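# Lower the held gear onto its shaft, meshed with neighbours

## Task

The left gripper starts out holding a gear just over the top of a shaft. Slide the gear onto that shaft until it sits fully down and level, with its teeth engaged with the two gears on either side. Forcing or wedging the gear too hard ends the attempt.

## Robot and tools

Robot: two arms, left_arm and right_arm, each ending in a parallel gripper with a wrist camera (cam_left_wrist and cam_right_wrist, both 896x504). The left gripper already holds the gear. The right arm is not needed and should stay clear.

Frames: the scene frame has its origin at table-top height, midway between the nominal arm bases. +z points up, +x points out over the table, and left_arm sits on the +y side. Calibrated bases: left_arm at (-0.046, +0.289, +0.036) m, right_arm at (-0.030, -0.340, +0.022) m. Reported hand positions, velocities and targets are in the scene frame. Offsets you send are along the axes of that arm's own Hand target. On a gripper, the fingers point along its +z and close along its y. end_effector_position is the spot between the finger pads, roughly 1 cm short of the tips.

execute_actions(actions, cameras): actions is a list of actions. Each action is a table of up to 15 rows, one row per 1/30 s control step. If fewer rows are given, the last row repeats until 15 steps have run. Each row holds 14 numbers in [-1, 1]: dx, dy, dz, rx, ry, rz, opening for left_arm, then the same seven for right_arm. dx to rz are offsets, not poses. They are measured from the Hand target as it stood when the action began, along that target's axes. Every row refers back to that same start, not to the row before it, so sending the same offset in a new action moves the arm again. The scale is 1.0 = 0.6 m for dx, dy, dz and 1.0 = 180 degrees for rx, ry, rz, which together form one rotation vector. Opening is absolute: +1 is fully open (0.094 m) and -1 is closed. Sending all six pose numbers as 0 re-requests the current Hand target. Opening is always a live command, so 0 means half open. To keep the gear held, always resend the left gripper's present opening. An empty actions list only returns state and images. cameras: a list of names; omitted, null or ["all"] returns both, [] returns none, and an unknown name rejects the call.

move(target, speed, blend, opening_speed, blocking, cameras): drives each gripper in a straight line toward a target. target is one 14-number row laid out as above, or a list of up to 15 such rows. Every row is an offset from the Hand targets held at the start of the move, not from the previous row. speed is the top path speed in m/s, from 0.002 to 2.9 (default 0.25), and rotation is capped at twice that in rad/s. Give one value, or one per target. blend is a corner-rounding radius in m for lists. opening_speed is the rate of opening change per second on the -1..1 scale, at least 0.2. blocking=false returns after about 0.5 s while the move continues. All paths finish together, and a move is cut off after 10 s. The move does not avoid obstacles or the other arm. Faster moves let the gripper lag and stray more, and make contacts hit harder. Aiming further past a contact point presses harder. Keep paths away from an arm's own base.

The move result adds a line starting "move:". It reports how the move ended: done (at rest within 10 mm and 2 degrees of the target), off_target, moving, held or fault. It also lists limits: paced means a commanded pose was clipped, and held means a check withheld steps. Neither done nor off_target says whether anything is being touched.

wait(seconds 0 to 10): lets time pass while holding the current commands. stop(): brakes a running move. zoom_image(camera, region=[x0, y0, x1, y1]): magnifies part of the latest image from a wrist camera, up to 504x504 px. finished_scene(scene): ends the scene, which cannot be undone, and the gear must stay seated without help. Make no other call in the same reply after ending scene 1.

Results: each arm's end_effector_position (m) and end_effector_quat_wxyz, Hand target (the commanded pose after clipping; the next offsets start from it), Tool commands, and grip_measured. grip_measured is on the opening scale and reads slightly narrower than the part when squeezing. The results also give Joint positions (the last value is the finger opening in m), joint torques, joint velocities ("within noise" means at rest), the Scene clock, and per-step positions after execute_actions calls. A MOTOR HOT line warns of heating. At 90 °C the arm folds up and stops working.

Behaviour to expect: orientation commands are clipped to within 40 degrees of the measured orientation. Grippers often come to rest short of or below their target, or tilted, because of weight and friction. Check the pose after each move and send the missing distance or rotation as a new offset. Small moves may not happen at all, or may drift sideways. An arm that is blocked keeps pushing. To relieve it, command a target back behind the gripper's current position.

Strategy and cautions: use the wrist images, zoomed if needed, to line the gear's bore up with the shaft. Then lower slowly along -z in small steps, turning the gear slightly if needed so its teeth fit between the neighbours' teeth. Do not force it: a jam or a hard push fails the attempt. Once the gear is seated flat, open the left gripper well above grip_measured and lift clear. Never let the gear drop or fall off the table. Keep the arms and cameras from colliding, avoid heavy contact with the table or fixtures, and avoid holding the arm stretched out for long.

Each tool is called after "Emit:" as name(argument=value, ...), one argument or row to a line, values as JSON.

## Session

Emit:
move(
  target=[0,0,-0.045,0,0,0,-1,0.405,0.601,-0.1235,-0.639,0,0,1],
  speed=0.35,
)

Scene clock: 3.70 s.
left_arm: end_effector_position=(+0.2322, +0.1341, +0.1809) grip_measured=-0.640 end_effector_quat_wxyz=(+0.007, +0.861, +0.508, +0.008) | right_arm: end_effector_position=(+0.2881, +0.0107, +0.1882) grip_measured=+1.000 end_effector_quat_wxyz=(-0.391, +0.589, -0.396, -0.586)
Joint positions: left_arm=[-0.502 1.731 1.567 -1.387 -0.006 1.563 0.017] | right_arm=[0.485 2.137 1.199 0.844 -1.503 -0.09 0.094]
Joint velocities: within noise
Joint torques (N m): left_arm=[-0.35 -8.1 8.92 0.18 0.08 0.15] | right_arm=[0.29 -9.85 7.27 1.43 -0.3 -0.2]
Heat: left arm: 33 °C; right arm: 38 °C.
Hand target: left_arm +0.2340, +0.1328, +0.1903; +0.016, +0.861, +0.508, +0.012 | right_arm +0.2894, +0.0125, +0.1878; -0.392, +0.597, -0.384, -0.585
Off the commanded pose: left_arm 0.010 m, 1 deg | right_arm 0.002 m, 2 deg.
move: done
camera_calibration:
cam_left_wrist: T_world_to_cam=[[-0.859635, 0.510296, -0.0250202, 0.139698], [0.448918, 0.777806, 0.439875, -0.251329], [0.243927, 0.3669, -0.89771, 0.143362], [0, 0, 0, 1]] pos_world=[0.197946, 0.0715986, 0.242746]
cam_right_wrist: T_world_to_cam=[[0.922013, 0.387153, -0.00212666, -0.267794], [0.158705, -0.382957, -0.910031, 0.170039], [-0.353135, 0.838723, -0.414535, 0.261643], [0, 0, 0, 1]] pos_world=[0.312319, -0.0506513, 0.262632]

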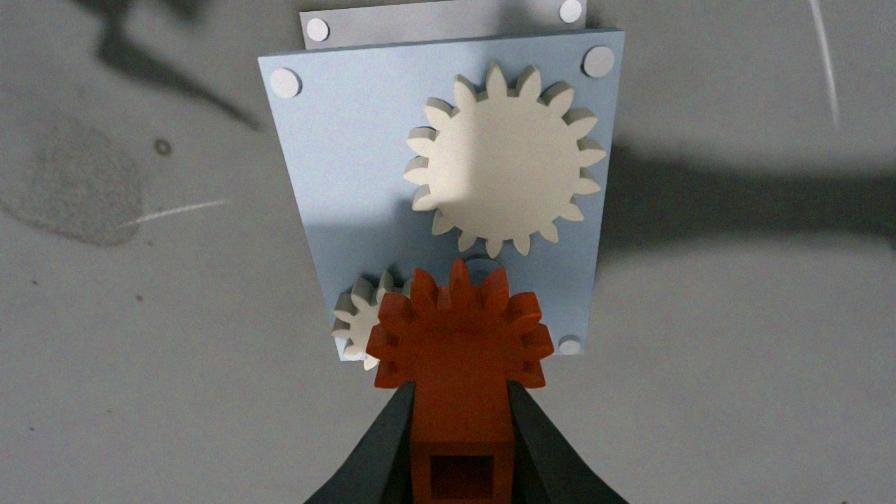

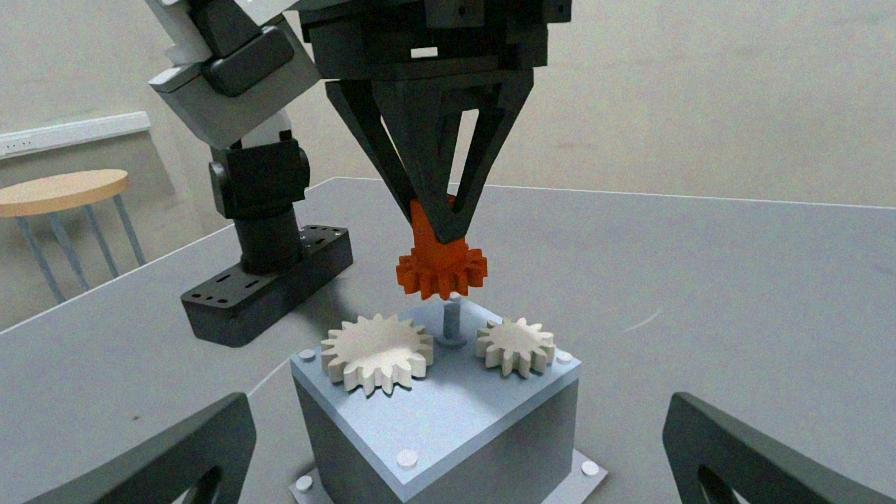

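Emit:
zoom_image(
  camera="cam_right_wrist",
  region=[380, 240, 520, 370],
)

Emit:
zoom_image(
  camera="cam_left_wrist",
  region=[420, 230, 520, 300],
)

Scaled by 3.600 from the camera's 896x504 image, which has a finer 1280x720 frame.

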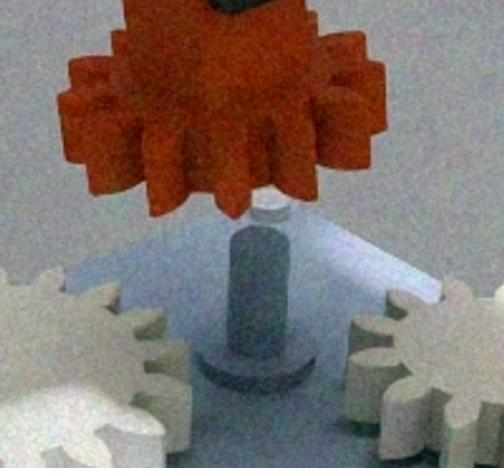

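Scaled by 5.040 from the camera's 896x504 image, which has a finer 1280x720 frame.

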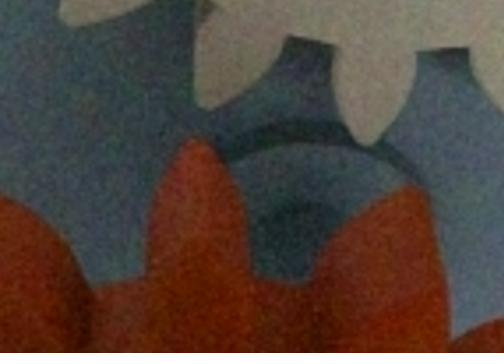

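Emit:
move(
  target=[0.0065,0.0126,0,0.0130,-0.0324,0,-1,0,0,0,0,0,0,1],
  speed=0.08,
)

Emit:
zoom_image(
  camera="cam_right_wrist",
  region=[380, 240, 520, 370],
)

Emit:
zoom_image(
  camera="cam_left_wrist",
  region=[420, 230, 520, 300],
)

Scene clock: 68.17 s.
left_arm: end_effector_position=(+0.2406, +0.1344, +0.1863) grip_measured=-0.640 end_effector_quat_wxyz=(+0.019, +0.859, +0.510, -0.037) | right_arm: end_effector_position=(+0.2880, +0.0107, +0.1882) grip_measured=+1.000 end_effector_quat_wxyz=(-0.391, +0.589, -0.395, -0.586)
Joint positions: left_arm=[-0.442 1.788 1.655 -1.446 0.082 1.62 0.017] | right_arm=[0.485 2.137 1.199 0.844 -1.504 -0.091 0.094]
Joint velocities: within noise
Joint torques (N m): left_arm=[0.21 -7.02 8.84 0.1 0.27 0.26] | right_arm=[0.4 -9.92 7.23 1.42 -0.26 -0.22]
Heat: left arm: 38 °C; right arm: 43 °C.
Hand target: left_arm +0.2425, +0.1325, +0.1906; +0.025, +0.861, +0.507, -0.042 | right_arm +0.2894, +0.0125, +0.1878; -0.392, +0.597, -0.384, -0.585
Off the commanded pose: left_arm 0.005 m, 1 deg | right_arm 0.002 m, 2 deg.
move: done
camera_calibration:
cam_left_wrist: T_world_to_cam=[[-0.862595, 0.505885, -0.00314309, 0.144168], [0.471354, 0.805942, 0.358166, -0.251741], [0.183724, 0.307471, -0.933653, 0.175234], [0, 0, 0, 1]] pos_world=[0.210823, 0.0760768, 0.254226]
cam_right_wrist: T_world_to_cam=[[0.921725, 0.387844, -0.00103931, -0.267862], [0.1599, -0.382446, -0.910037, 0.169708], [-0.35335, 0.838637, -0.414526, 0.261669], [0, 0, 0, 1]] pos_world=[0.312219, -0.0506521, 0.262631]

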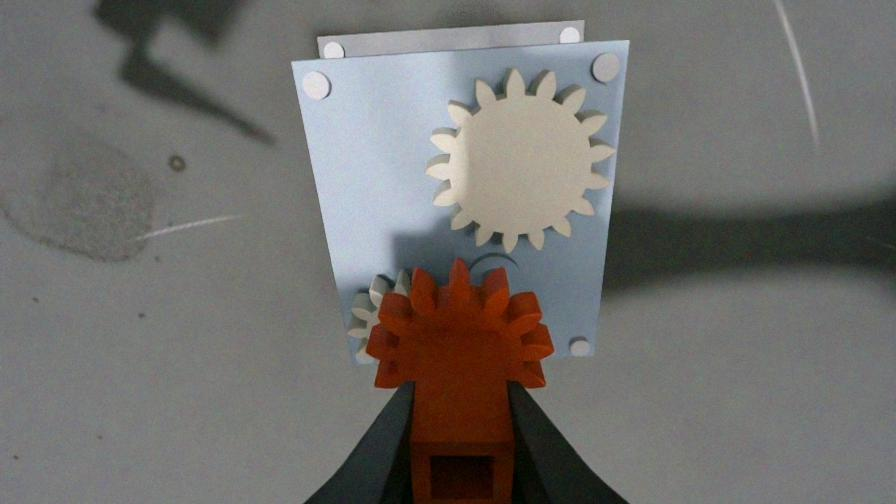

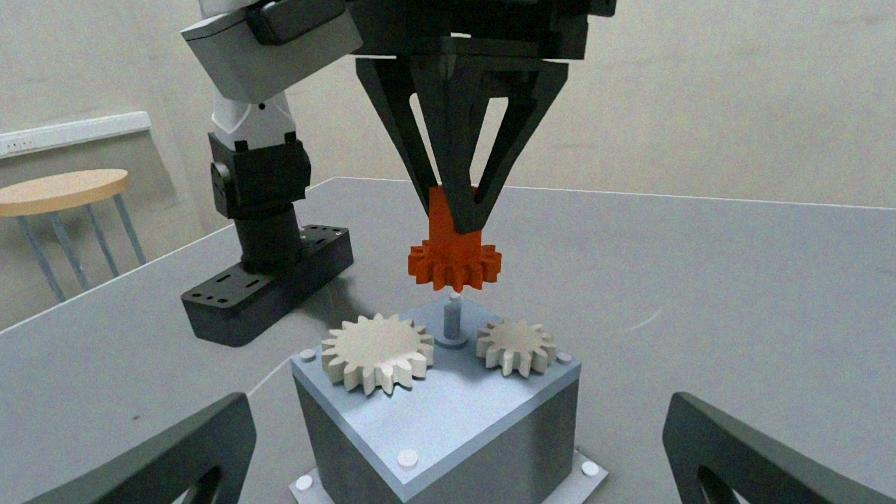

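Scaled by 3.600 from the camera's 896x504 image, which has a finer 1280x720 frame.

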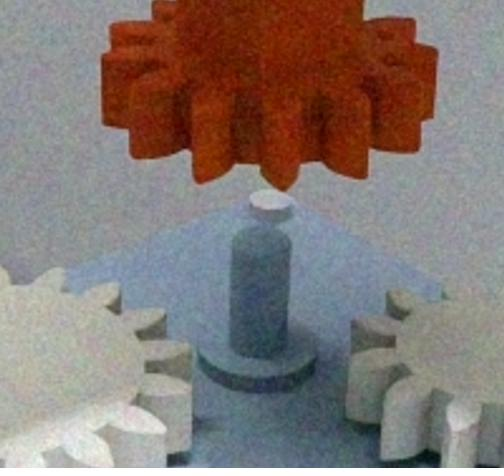

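Scaled by 5.040 from the camera's 896x504 image, which has a finer 1280x720 frame.

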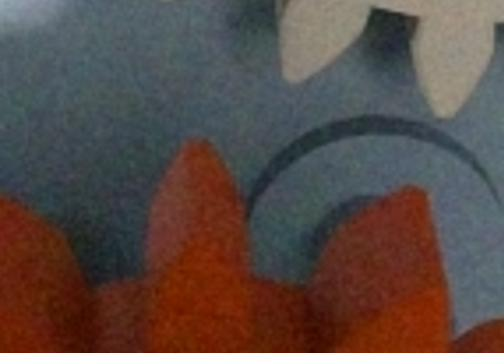

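Emit:
move(
  target=[
    [0.0216,-0.0256,0,0,0,0,-1,0,0,0,0,0,0,1],
    [0.0216,-0.0256,0.033,0,0,0,-1,0,0,0,0,0,0,1],
  ],
  speed=[0.08,0.06],
)

Emit:
zoom_image(
  camera="cam_right_wrist",
  region=[380, 240, 520, 370],
)

Emit:
zoom_image(
  camera="cam_left_wrist",
  region=[420, 230, 520, 300],
)

Scene clock: 120.43 s.
left_arm: end_effector_position=(+0.2335, +0.1531, +0.1629) grip_measured=-0.640 end_effector_quat_wxyz=(+0.005, +0.857, +0.513, -0.049) | right_arm: end_effector_position=(+0.2880, +0.0107, +0.1882) grip_measured=+1.000 end_effector_quat_wxyz=(-0.391, +0.589, -0.395, -0.586)
Joint positions: left_arm=[-0.396 1.763 1.53 -1.387 0.085 1.658 0.017] | right_arm=[0.485 2.137 1.199 0.844 -1.504 -0.091 0.094]
Joint velocities: within noise
Joint torques (N m): left_arm=[-0.5 -9.96 5.83 0.35 0.27 0.26] | right_arm=[0.46 -9.85 7.16 1.4 -0.28 -0.19]
Heat: left arm: 36 °C; right arm: 44 °C.
Hand target: left_arm +0.2344, +0.1496, +0.1697; +0.025, +0.861, +0.507, -0.042 | right_arm +0.2895, +0.0125, +0.1878; -0.392, +0.597, -0.384, -0.585
Off the commanded pose: left_arm 0.008 m, 3 deg | right_arm 0.002 m, 2 deg.
move: off_target (left_arm)
camera_calibration:
cam_left_wrist: T_world_to_cam=[[-0.86543, 0.499906, 0.0335351, 0.124001], [0.478459, 0.804727, 0.351413, -0.255444], [0.148687, 0.320168, -0.93562, 0.155508], [0, 0, 0, 1]] pos_world=[0.206411, 0.093785, 0.231105]
cam_right_wrist: T_world_to_cam=[[0.921685, 0.38794, -0.000595484, -0.267961], [0.160316, -0.382282, -0.910033, 0.169585], [-0.353266, 0.838667, -0.414536, 0.261646], [0, 0, 0, 1]] pos_world=[0.312219, -0.0506522, 0.26263]

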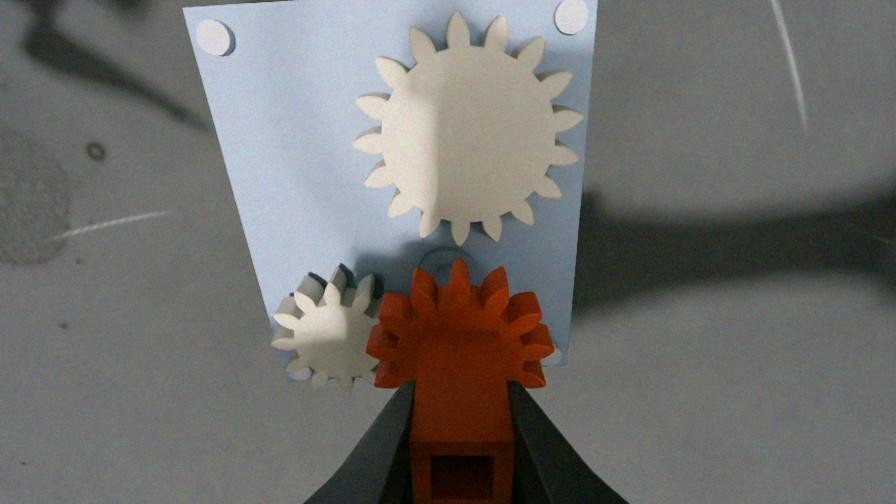

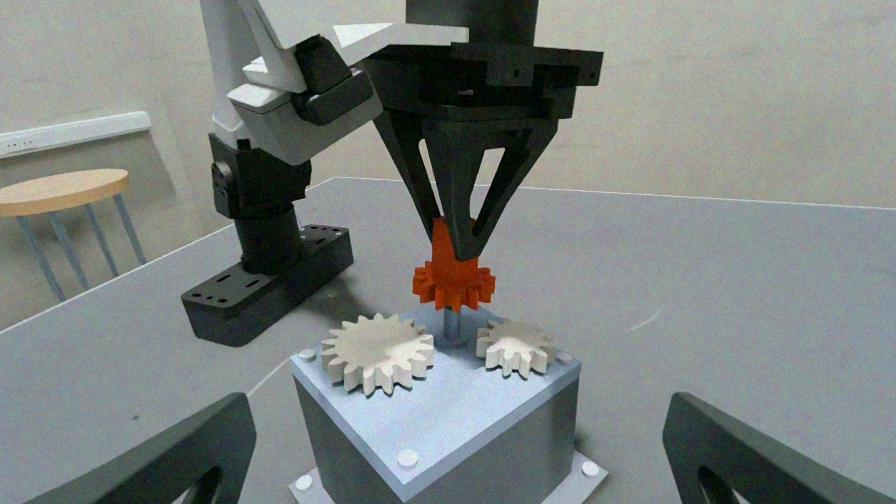

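Scaled by 3.600 from the camera's 896x504 image, which has a finer 1280x720 frame.

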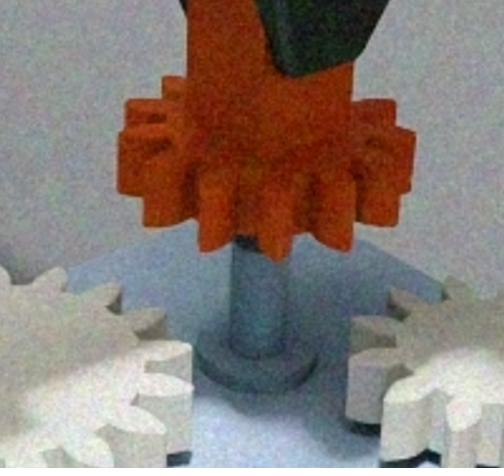

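Scaled by 5.040 from the camera's 896x504 image, which has a finer 1280x720 frame.

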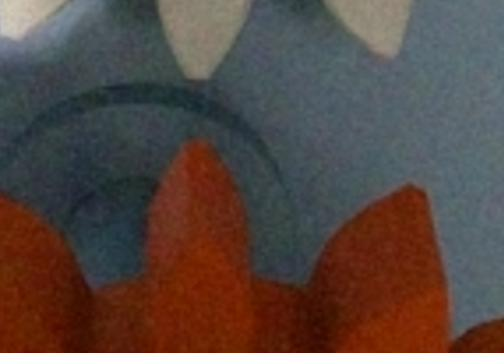

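Emit:
move(
  target=[
    [0.0018,0,-0.0388,-0.0063,-0.0023,0,-1,0,0,0,0,0,0,1],
    [-0.0063,0.0002,-0.0381,-0.0063,-0.0023,0,-1,0,0,0,0,0,0,1],
    [0.0002,0.0002,0.0275,-0.0063,-0.0023,0,-1,0,0,0,0,0,0,1],
  ],
  speed=[0.08,0.08,0.06],
)

Emit:
zoom_image(
  camera="cam_right_wrist",
  region=[380, 240, 520, 370],
)

Emit:
zoom_image(
  camera="cam_left_wrist",
  region=[420, 230, 520, 300],
)

Scene clock: 169.43 s.
left_arm: end_effector_position=(+0.2296, +0.1532, +0.1548) grip_measured=-0.640 end_effector_quat_wxyz=(+0.019, +0.858, +0.510, -0.047) | right_arm: end_effector_position=(+0.2880, +0.0106, +0.1882) grip_measured=+1.000 end_effector_quat_wxyz=(-0.391, +0.589, -0.395, -0.586)
Joint positions: left_arm=[-0.393 1.727 1.455 -1.324 0.099 1.667 0.017] | right_arm=[0.485 2.137 1.199 0.844 -1.504 -0.092 0.094]
Joint velocities: within noise
Joint torques (N m): left_arm=[-0.7 -8.06 4.92 0.68 0.22 0.18] | right_arm=[0.34 -9.84 7.21 1.42 -0.27 -0.22]
Heat: left arm: 37 °C; right arm: 44 °C.
Hand target: left_arm +0.2338, +0.1482, +0.1533; +0.035, +0.860, +0.507, -0.040 | right_arm +0.2894, +0.0125, +0.1879; -0.392, +0.598, -0.384, -0.585
Off the commanded pose: left_arm 0.007 m, 2 deg | right_arm 0.002 m, 2 deg.
move: done
camera_calibration:
cam_left_wrist: T_world_to_cam=[[-0.863361, 0.504529, 0.00761544, 0.123626], [0.476502, 0.810249, 0.341237, -0.249598], [0.165993, 0.298239, -0.939947, 0.148506], [0, 0, 0, 1]] pos_world=[0.201017, 0.0955738, 0.223818]
cam_right_wrist: T_world_to_cam=[[0.921547, 0.388266, -0.000267671, -0.267857], [0.160712, -0.382078, -0.910048, 0.169453], [-0.353443, 0.83861, -0.414502, 0.261739], [0, 0, 0, 1]] pos_world=[0.312119, -0.0507526, 0.26263]

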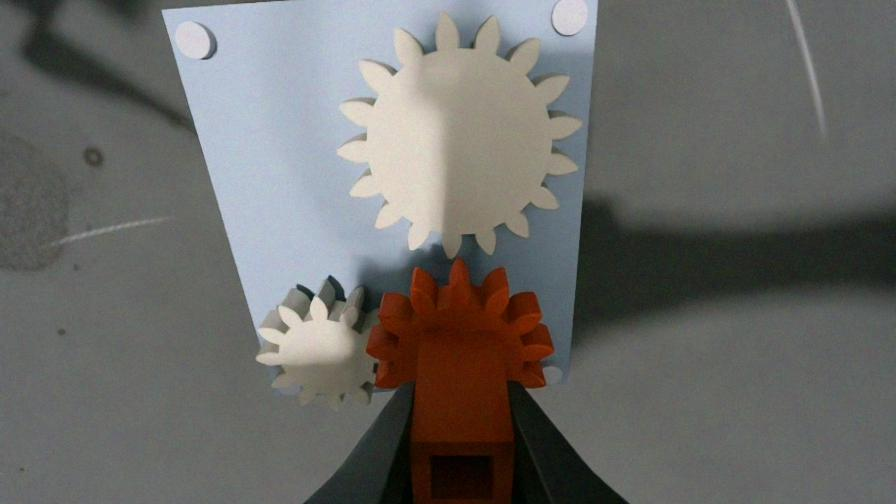

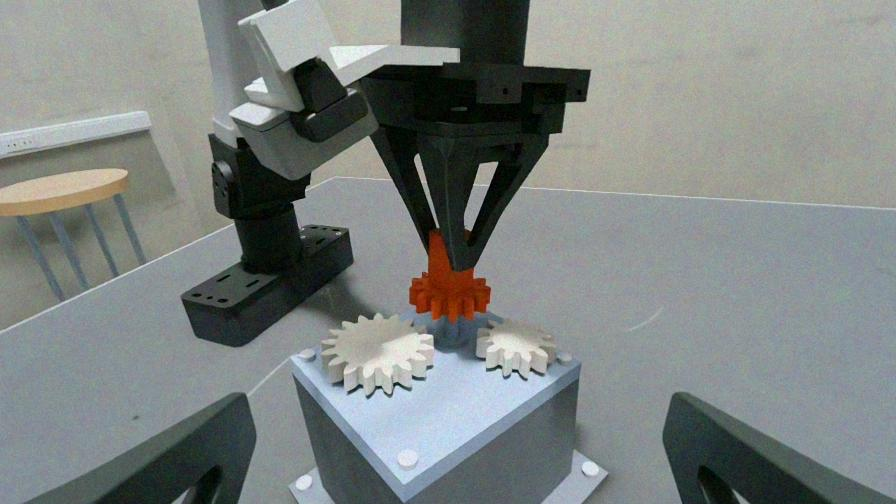

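Scaled by 3.600 from the camera's 896x504 image, which has a finer 1280x720 frame.

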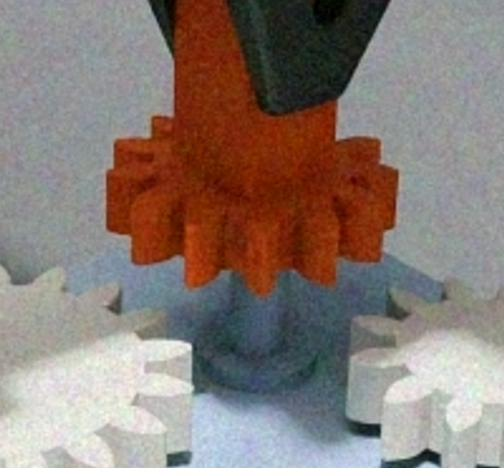

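Scaled by 5.040 from the camera's 896x504 image, which has a finer 1280x720 frame.

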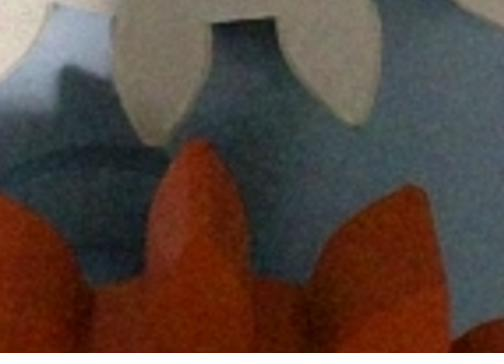

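Emit:
move(
  target=[
    [0.0056,0.0095,-0.0398,0,0,0,-1,0,0,0,0,0,0,1],
    [-0.0026,0.0095,-0.0389,0,0,0,-1,0,0,0,0,0,0,1],
    [0.0015,0.0087,0.002,0,0,0,-1,0,0,0,0,0,0,1],
  ],
  speed=[0.08,0.08,0.06],
)

Emit:
zoom_image(
  camera="cam_right_wrist",
  region=[380, 240, 520, 370],
)

Emit:
zoom_image(
  camera="cam_left_wrist",
  region=[400, 230, 500, 300],
)

Scene clock: 203.47 s.
left_arm: end_effector_position=(+0.2376, +0.1510, +0.1551) grip_measured=-0.640 end_effector_quat_wxyz=(+0.031, +0.859, +0.510, -0.039) | right_arm: end_effector_position=(+0.2880, +0.0106, +0.1882) grip_measured=+1.000 end_effector_quat_wxyz=(-0.391, +0.589, -0.395, -0.586)
Joint positions: left_arm=[-0.39 1.731 1.462 -1.298 0.099 1.669 0.017] | right_arm=[0.485 2.137 1.199 0.844 -1.504 -0.092 0.094]
Joint velocities: within noise
Joint torques (N m): left_arm=[-0.95 -6.69 5.98 0.46 0.19 0.19] | right_arm=[0.4 -9.87 7.27 1.44 -0.3 -0.22]
Heat: left arm: 38 °C; right arm: 44 °C.
Hand target: left_arm +0.2388, +0.1464, +0.1521; +0.035, +0.860, +0.507, -0.040 | right_arm +0.2894, +0.0125, +0.1879; -0.392, +0.598, -0.384, -0.585
Off the commanded pose: left_arm 0.006 m, 1 deg | right_arm 0.002 m, 2 deg.
move: done
camera_calibration:
cam_left_wrist: T_world_to_cam=[[-0.8636, 0.50374, -0.0210269, 0.136283], [0.466709, 0.8145, 0.344634, -0.25051], [0.190732, 0.287812, -0.938502, 0.143564], [0, 0, 0, 1]] pos_world=[0.207227, 0.09407, 0.223935]
cam_right_wrist: T_world_to_cam=[[0.921547, 0.388266, -0.000267671, -0.267857], [0.160712, -0.382078, -0.910048, 0.169453], [-0.353443, 0.83861, -0.414502, 0.261739], [0, 0, 0, 1]] pos_world=[0.312119, -0.0507526, 0.26263]

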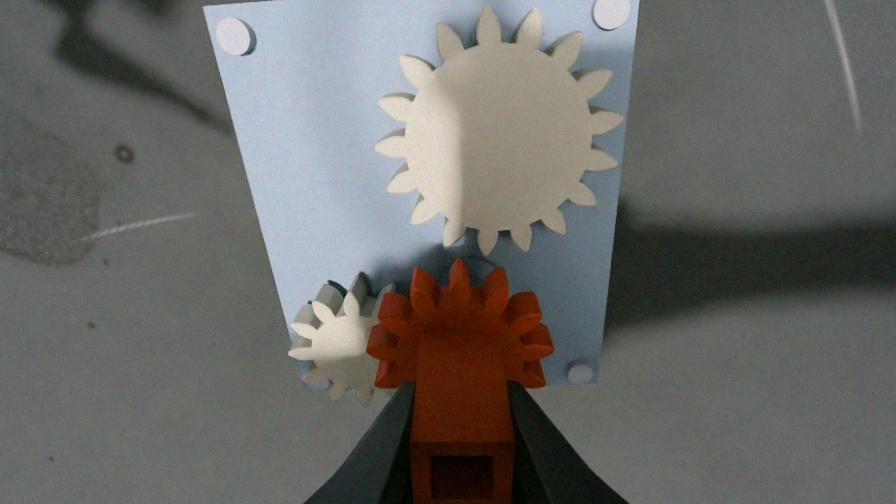

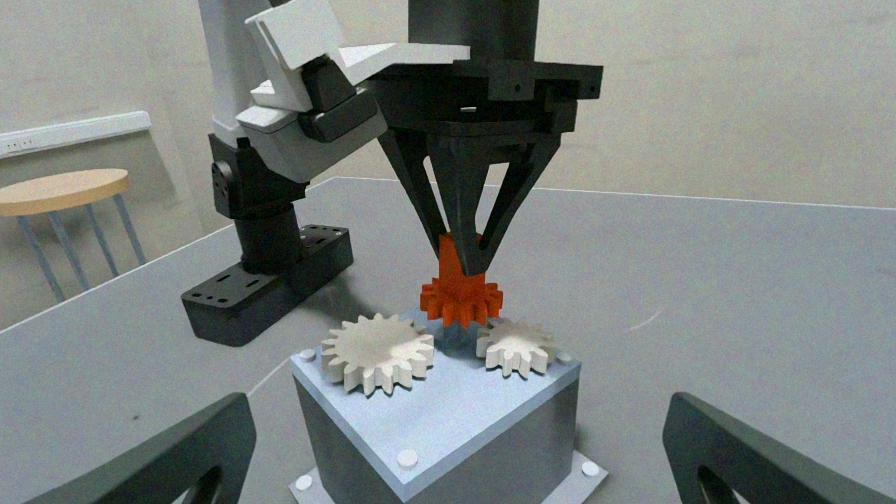

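Scaled by 3.600 from the camera's 896x504 image, which has a finer 1280x720 frame.

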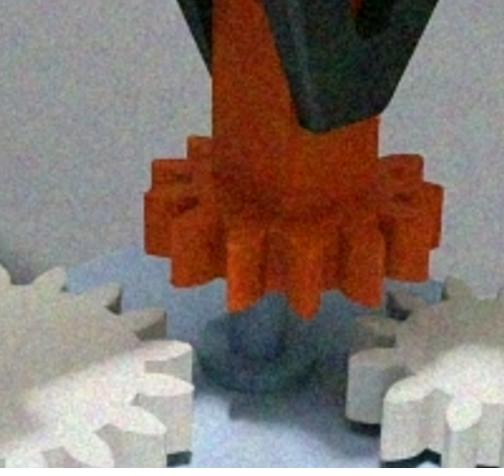

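Scaled by 5.040 from the camera's 896x504 image, which has a finer 1280x720 frame.

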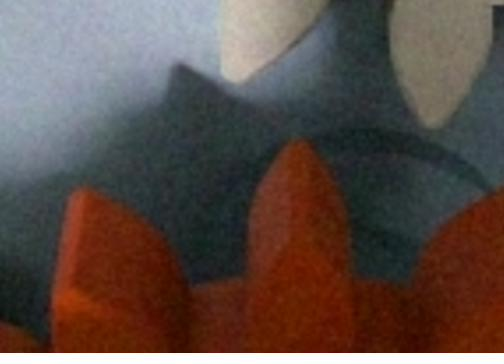

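Emit:
move(
  target=[
    [0.0018,-0.0033,-0.0398,0.0114,0.001,0,-1,0,0,0,0,0,0,1],
    [-0.0064,-0.0033,-0.0389,0.0114,0.001,0,-1,0,0,0,0,0,0,1],
    [-0.0023,-0.0041,0.0043,0.0114,0.001,0,-1,0,0,0,0,0,0,1],
  ],
  speed=[0.08,0.08,0.06],
)

Emit:
zoom_image(
  camera="cam_right_wrist",
  region=[380, 240, 520, 370],
)

Emit:
zoom_image(
  camera="cam_left_wrist",
  region=[400, 230, 500, 300],
)

Scene clock: 242.17 s.
left_arm: end_effector_position=(+0.2317, +0.1500, +0.1553) grip_measured=-0.640 end_effector_quat_wxyz=(+0.013, +0.861, +0.507, -0.051) | right_arm: end_effector_position=(+0.2880, +0.0106, +0.1882) grip_measured=+1.000 end_effector_quat_wxyz=(-0.391, +0.589, -0.395, -0.586)
Joint positions: left_arm=[-0.4 1.753 1.487 -1.344 0.099 1.669 0.017] | right_arm=[0.485 2.137 1.199 0.844 -1.504 -0.092 0.094]
Joint velocities: within noise
Joint torques (N m): left_arm=[-0.83 -6.72 5.16 0.56 0.15 0.13] | right_arm=[0.4 -9.96 7.19 1.4 -0.28 -0.21]
Heat: left arm: 36 °C; right arm: 44 °C.
Hand target: left_arm +0.2358, +0.1461, +0.1496; +0.019, +0.861, +0.506, -0.048 | right_arm +0.2894, +0.0125, +0.1878; -0.392, +0.597, -0.384, -0.585
Off the commanded pose: left_arm 0.008 m, 1 deg | right_arm 0.002 m, 2 deg.
move: done
camera_calibration:
cam_left_wrist: T_world_to_cam=[[-0.858339, 0.512655, 0.020936, 0.122732], [0.488396, 0.803856, 0.339535, -0.249647], [0.157235, 0.301661, -0.94036, 0.15113], [0, 0, 0, 1]] pos_world=[0.20351, 0.0921709, 0.224311]
cam_right_wrist: T_world_to_cam=[[0.921547, 0.388266, -0.000267671, -0.267857], [0.160712, -0.382078, -0.910048, 0.169453], [-0.353443, 0.83861, -0.414502, 0.261739], [0, 0, 0, 1]] pos_world=[0.312119, -0.0507526, 0.26263]

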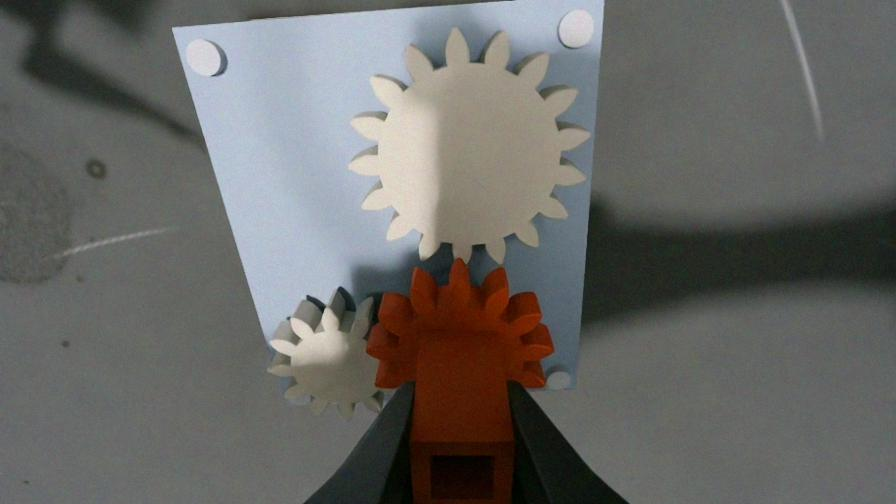

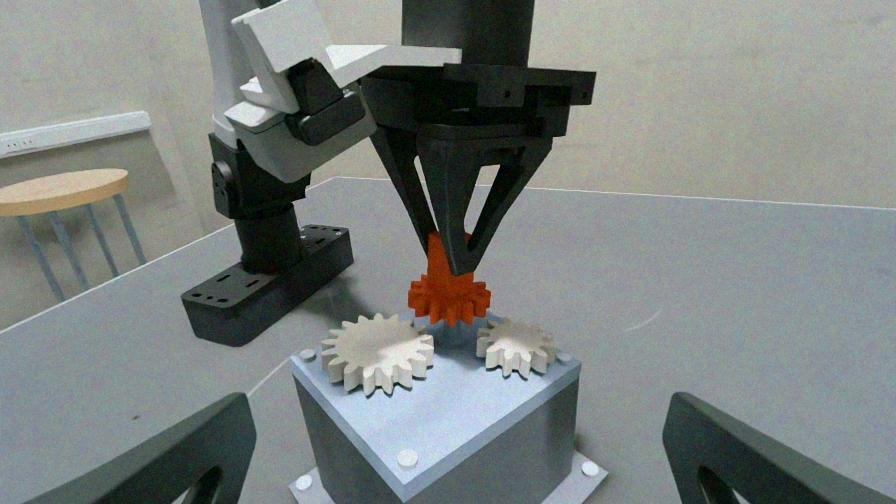

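Scaled by 3.600 from the camera's 896x504 image, which has a finer 1280x720 frame.

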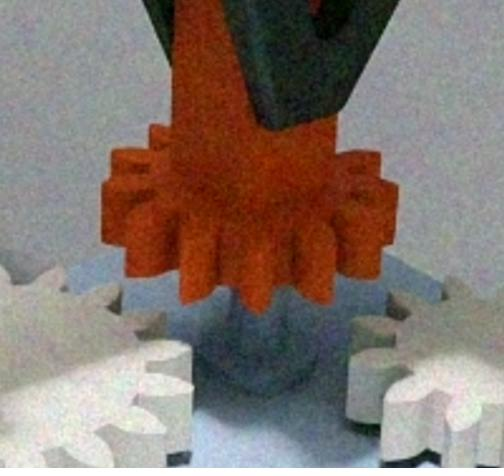

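Scaled by 5.040 from the camera's 896x504 image, which has a finer 1280x720 frame.

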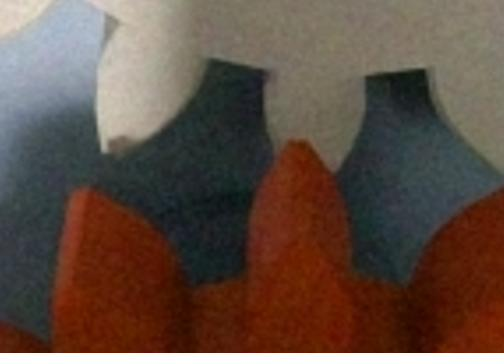

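Emit:
move(
  target=[
    [0.0022,-0.001,-0.0438,0,0,0,-1,0,0,0,0,0,0,1],
    [-0.006,-0.001,-0.0429,0,0,0,-1,0,0,0,0,0,0,1],
    [-0.0018,-0.0018,-0.0048,0,0,0,-1,0,0,0,0,0,0,1],
  ],
  speed=[0.08,0.08,0.06],
)

Emit:
zoom_image(
  camera="cam_right_wrist",
  region=[380, 240, 520, 370],
)

Emit:
zoom_image(
  camera="cam_left_wrist",
  region=[400, 230, 500, 300],
)

Scene clock: 263.90 s.
left_arm: end_effector_position=(+0.2335, +0.1486, +0.1553) grip_measured=-0.640 end_effector_quat_wxyz=(+0.016, +0.861, +0.506, -0.049) | right_arm: end_effector_position=(+0.2880, +0.0106, +0.1882) grip_measured=+1.000 end_effector_quat_wxyz=(-0.391, +0.589, -0.395, -0.586)
Joint positions: left_arm=[-0.402 1.755 1.49 -1.338 0.099 1.668 0.017] | right_arm=[0.485 2.137 1.199 0.844 -1.504 -0.092 0.094]
Joint velocities: within noise
Joint torques (N m): left_arm=[-0.69 -7.28 5.6 0.4 0.14 0.11] | right_arm=[0.47 -9.87 7.24 1.4 -0.28 -0.18]
Heat: left arm: 35 °C; right arm: 44 °C.
Hand target: left_arm +0.2346, +0.1460, +0.1525; +0.019, +0.861, +0.506, -0.048 | right_arm +0.2894, +0.0125, +0.1878; -0.392, +0.597, -0.384, -0.585
Off the commanded pose: left_arm 0.004 m, 0 deg | right_arm 0.002 m, 2 deg.
move: done
camera_calibration:
cam_left_wrist: T_world_to_cam=[[-0.858446, 0.512702, 0.014359, 0.125959], [0.486331, 0.804758, 0.340363, -0.249163], [0.162949, 0.299166, -0.940185, 0.150308], [0, 0, 0, 1]] pos_world=[0.204812, 0.0909699, 0.224314]
cam_right_wrist: T_world_to_cam=[[0.921547, 0.388266, -0.000267671, -0.267857], [0.160712, -0.382078, -0.910048, 0.169453], [-0.353443, 0.83861, -0.414502, 0.261739], [0, 0, 0, 1]] pos_world=[0.312119, -0.0507526, 0.26263]

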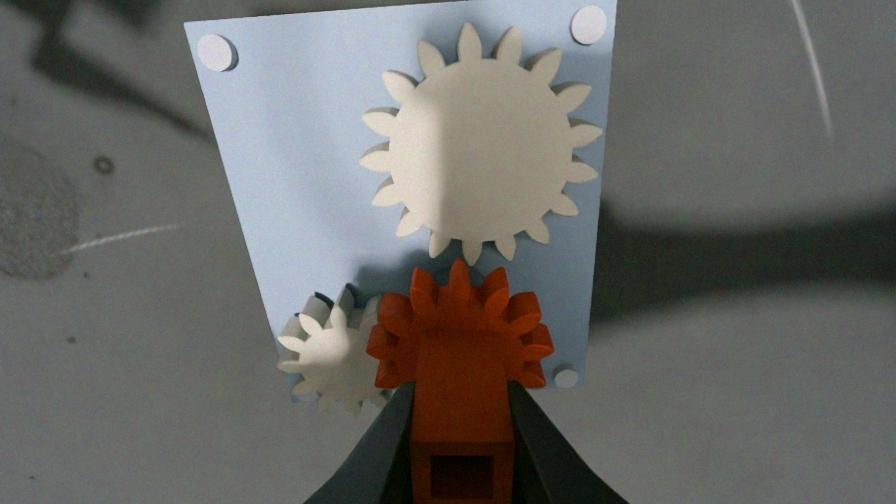

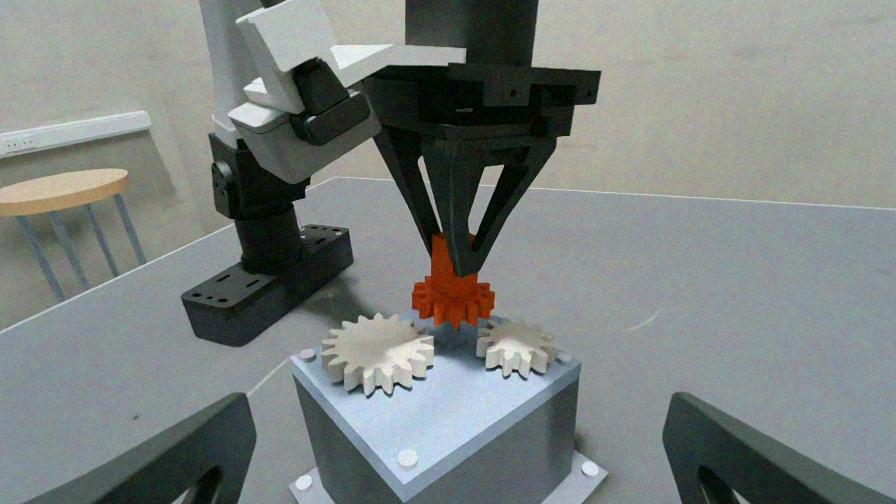

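Scaled by 3.600 from the camera's 896x504 image, which has a finer 1280x720 frame.

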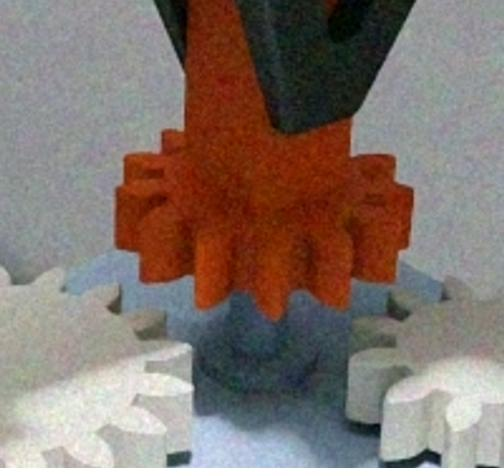

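Scaled by 5.040 from the camera's 896x504 image, which has a finer 1280x720 frame.

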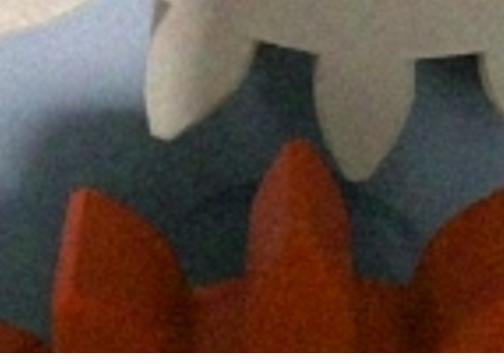

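Emit:
move(
  target=[
    [0.0057,0,-0.0385,0,0,0,-1,0,0,0,0,0,0,1],
    [-0.0025,0,-0.0376,0,0,0,-1,0,0,0,0,0,0,1],
    [0.0017,-0.0008,0.0025,0,0,0,-1,0,0,0,0,0,0,1],
  ],
  speed=[0.08,0.08,0.06],
  cameras=["cam_right_wrist"],
)

Emit:
zoom_image(
  camera="cam_right_wrist",
  region=[380, 240, 520, 370],
)

Scene clock: 281.57 s.
left_arm: end_effector_position=(+0.2311, +0.1508, +0.1550) grip_measured=-0.640 end_effector_quat_wxyz=(+0.011, +0.859, +0.508, -0.053) | right_arm: end_effector_position=(+0.2880, +0.0106, +0.1882) grip_measured=+1.000 end_effector_quat_wxyz=(-0.391, +0.589, -0.395, -0.586)
Joint positions: left_arm=[-0.398 1.755 1.488 -1.349 0.099 1.668 0.017] | right_arm=[0.485 2.137 1.199 0.844 -1.504 -0.092 0.094]
Joint velocities: within noise
Joint torques (N m): left_arm=[-0.91 -7.31 4.98 0.58 0.15 0.13] | right_arm=[0.39 -9.99 7.34 1.4 -0.26 -0.19]
Heat: left arm: 36 °C; right arm: 44 °C.
Hand target: left_arm +0.2346, +0.1470, +0.1509; +0.019, +0.861, +0.507, -0.048 | right_arm +0.2894, +0.0125, +0.1878; -0.392, +0.597, -0.384, -0.585
Off the commanded pose: left_arm 0.007 m, 1 deg | right_arm 0.002 m, 2 deg.
move: done
camera_calibration:
cam_right_wrist: T_world_to_cam=[[0.921547, 0.388266, -0.000267671, -0.267857], [0.160712, -0.382078, -0.910048, 0.169453], [-0.353443, 0.83861, -0.414502, 0.261739], [0, 0, 0, 1]] pos_world=[0.312119, -0.0507526, 0.26263]
Images, in order (width x height): cam_right_wrist 896x504.

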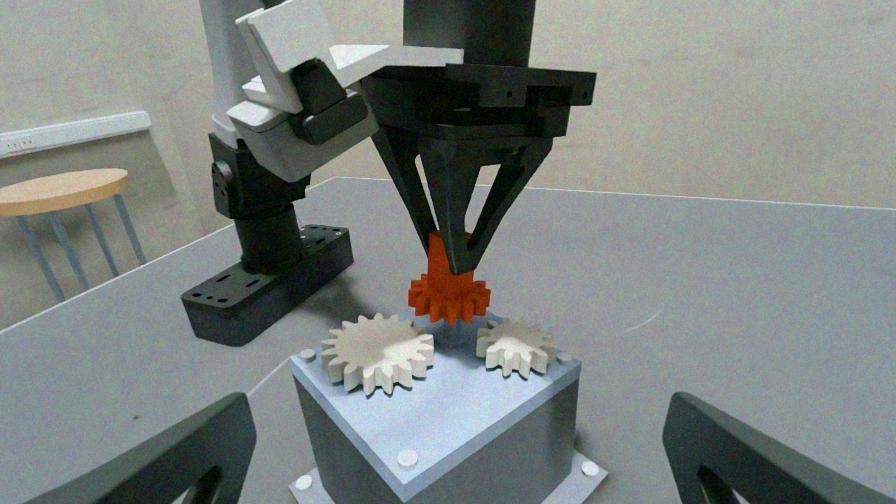

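Scaled by 3.600 from the camera's 896x504 image, which has a finer 1280x720 frame.

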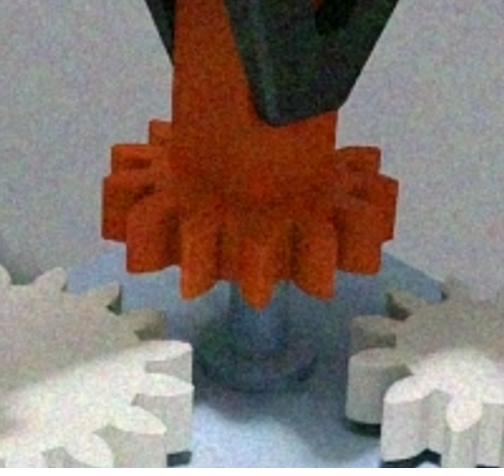

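Emit:
move(
  target=[
    [0.0035,-0.0002,-0.0398,0,0,0,-1,0,0,0,0,0,0,1],
    [-0.0047,-0.0002,-0.0389,0,0,0,-1,0,0,0,0,0,0,1],
    [-0.0006,-0.001,0,0,0,0,-1,0,0,0,0,0,0,1],
  ],
  speed=[0.08,0.08,0.06],
  cameras=[],
)

Emit:
move(
  target=[
    [0.0053,-0.0006,-0.0398,0,0,0,-1,0,0,0,0,0,0,1],
    [-0.0029,-0.0006,-0.0389,0,0,0,-1,0,0,0,0,0,0,1],
    [0.0014,-0.0008,0,0,0,0,-1,0,0,0,0,0,0,1],
  ],
  speed=[0.08,0.08,0.06],
  cameras=[],
)

Scene clock: 302.10 s.
left_arm: end_effector_position=(+0.2306, +0.1508, +0.1550) grip_measured=-0.640 end_effector_quat_wxyz=(+0.011, +0.859, +0.508, -0.054) | right_arm: end_effector_position=(+0.2880, +0.0106, +0.1882) grip_measured=+1.000 end_effector_quat_wxyz=(-0.391, +0.589, -0.395, -0.586)
Joint positions: left_arm=[-0.398 1.754 1.488 -1.35 0.1 1.668 0.017] | right_arm=[0.485 2.137 1.199 0.844 -1.504 -0.092 0.094]
Joint velocities: within noise
Joint torques (N m): left_arm=[-0.98 -7.56 4.74 0.58 0.12 0.16] | right_arm=[0.36 -9.94 7.2 1.41 -0.28 -0.21]
Heat: left arm: 36 °C; right arm: 44 °C.
Hand target: left_arm +0.2339, +0.1470, +0.1510; +0.019, +0.861, +0.506, -0.047 | right_arm +0.2894, +0.0125, +0.1878; -0.392, +0.597, -0.384, -0.585
Off the commanded pose: left_arm 0.006 m, 1 deg | right_arm 0.002 m, 2 deg.
move: done
No camera images: "cameras" was empty.

Scene clock: 303.20 s.
left_arm: end_effector_position=(+0.2305, +0.1511, +0.1549) grip_measured=-0.640 end_effector_quat_wxyz=(+0.011, +0.859, +0.509, -0.054) | right_arm: end_effector_position=(+0.2880, +0.0106, +0.1882) grip_measured=+1.000 end_effector_quat_wxyz=(-0.391, +0.589, -0.395, -0.586)
Joint positions: left_arm=[-0.397 1.754 1.487 -1.35 0.101 1.668 0.017] | right_arm=[0.485 2.137 1.199 0.844 -1.504 -0.092 0.094]
Joint velocities: within noise
Joint torques (N m): left_arm=[-0.9 -7.66 4.78 0.59 0.12 0.16] | right_arm=[0.35 -9.88 7.21 1.43 -0.28 -0.18]
Heat: left arm: 36 °C; right arm: 44 °C.
Hand target: left_arm +0.2338, +0.1479, +0.1509; +0.019, +0.861, +0.506, -0.048 | right_arm +0.2894, +0.0125, +0.1878; -0.392, +0.597, -0.384, -0.585
Off the commanded pose: left_arm 0.006 m, 1 deg | right_arm 0.002 m, 2 deg.
move: done
No camera images: "cameras" was empty.

Emit:
move(
  target=[
    [0.0059,0.0013,-0.0398,0,0,0,-1,0,0,0,0,0,0,1],
    [-0.0023,0.0013,-0.0389,0,0,0,-1,0,0,0,0,0,0,1],
    [0.0018,0.0005,0,0,0,0,-1,0,0,0,0,0,0,1],
  ],
  speed=[0.08,0.08,0.06],
  cameras=[],
)

Emit:
move(
  target=[
    [-0.0005,0.0034,-0.0398,0,0,0,-1,0,0,0,0,0,0,1],
    [-0.0087,0.0034,-0.0389,0,0,0,-1,0,0,0,0,0,0,1],
    [-0.0046,0.0026,0,0,0,0,-1,0,0,0,0,0,0,1],
  ],
  speed=[0.08,0.08,0.06],
)

Emit:
zoom_image(
  camera="cam_right_wrist",
  region=[380, 240, 520, 370],
)

Emit:
zoom_image(
  camera="cam_left_wrist",
  region=[400, 230, 500, 300],
)

Scene clock: 331.30 s.
left_arm: end_effector_position=(+0.2310, +0.1519, +0.1550) grip_measured=-0.640 end_effector_quat_wxyz=(+0.012, +0.859, +0.509, -0.054) | right_arm: end_effector_position=(+0.2880, +0.0106, +0.1882) grip_measured=+1.000 end_effector_quat_wxyz=(-0.392, +0.589, -0.395, -0.586)
Joint positions: left_arm=[-0.393 1.754 1.486 -1.349 0.102 1.67 0.017] | right_arm=[0.485 2.137 1.199 0.844 -1.504 -0.092 0.094]
Joint velocities: within noise
Joint torques (N m): left_arm=[-0.88 -7.45 4.83 0.57 0.11 0.17] | right_arm=[0.34 -9.89 7.2 1.42 -0.28 -0.19]
Heat: left arm: 36 °C; right arm: 44 °C.
Hand target: left_arm +0.2347, +0.1487, +0.1508; +0.019, +0.861, +0.506, -0.047 | right_arm +0.2894, +0.0125, +0.1878; -0.392, +0.598, -0.384, -0.585
Off the commanded pose: left_arm 0.006 m, 1 deg | right_arm 0.002 m, 2 deg.
move: done
No camera images: "cameras" was empty.

Scene clock: 332.47 s.
left_arm: end_effector_position=(+0.2306, +0.1485, +0.1554) grip_measured=-0.640 end_effector_quat_wxyz=(+0.013, +0.861, +0.506, -0.053) | right_arm: end_effector_position=(+0.2880, +0.0106, +0.1882) grip_measured=+1.000 end_effector_quat_wxyz=(-0.392, +0.589, -0.395, -0.586)
Joint positions: left_arm=[-0.404 1.754 1.488 -1.346 0.101 1.667 0.017] | right_arm=[0.485 2.137 1.199 0.844 -1.504 -0.092 0.094]
Joint velocities: within noise
Joint torques (N m): left_arm=[-0.61 -7.05 5.29 0.53 0.12 0.09] | right_arm=[0.36 -9.92 7.2 1.44 -0.28 -0.22]
Heat: left arm: 36 °C; right arm: 44 °C.
Hand target: left_arm +0.2346, +0.1455, +0.1511; +0.019, +0.861, +0.506, -0.048 | right_arm +0.2894, +0.0125, +0.1878; -0.392, +0.598, -0.384, -0.585
Off the commanded pose: left_arm 0.007 m, 1 deg | right_arm 0.002 m, 2 deg.
move: done
camera_calibration:
cam_left_wrist: T_world_to_cam=[[-0.857551, 0.513877, 0.0231815, 0.121844], [0.49067, 0.803632, 0.336776, -0.248083], [0.154432, 0.300177, -0.941299, 0.152858], [0, 0, 0, 1]] pos_world=[0.202608, 0.0908697, 0.224609]
cam_right_wrist: T_world_to_cam=[[0.921561, 0.388234, 0.0000956391, -0.267958], [0.161014, -0.381979, -0.910037, 0.169361], [-0.353271, 0.838669, -0.414528, 0.261695], [0, 0, 0, 1]] pos_world=[0.312119, -0.0507526, 0.26263]

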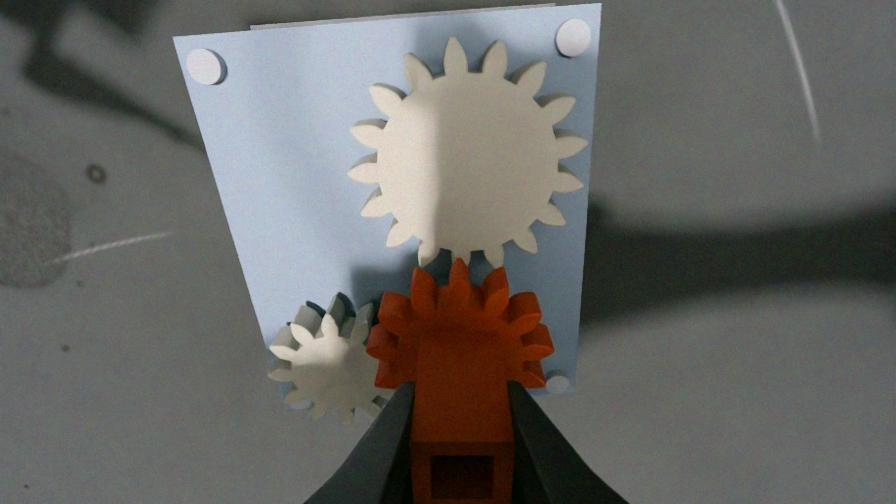

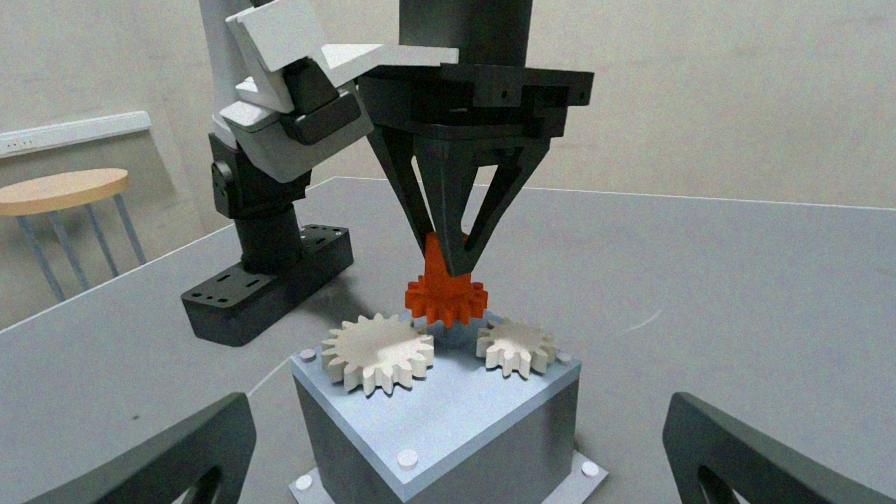

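Scaled by 3.600 from the camera's 896x504 image, which has a finer 1280x720 frame.

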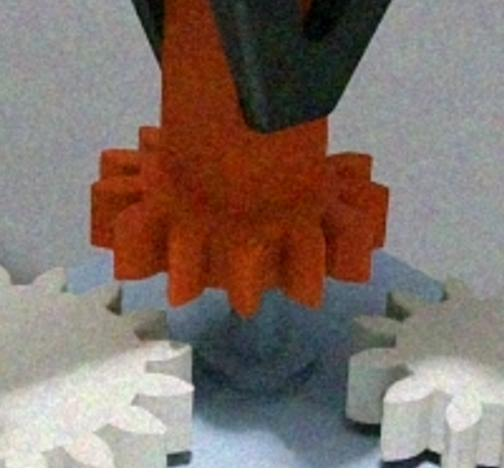

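Scaled by 5.040 from the camera's 896x504 image, which has a finer 1280x720 frame.

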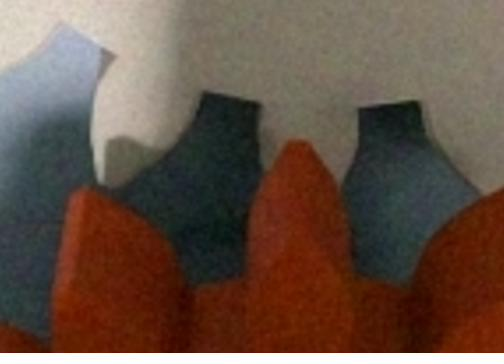

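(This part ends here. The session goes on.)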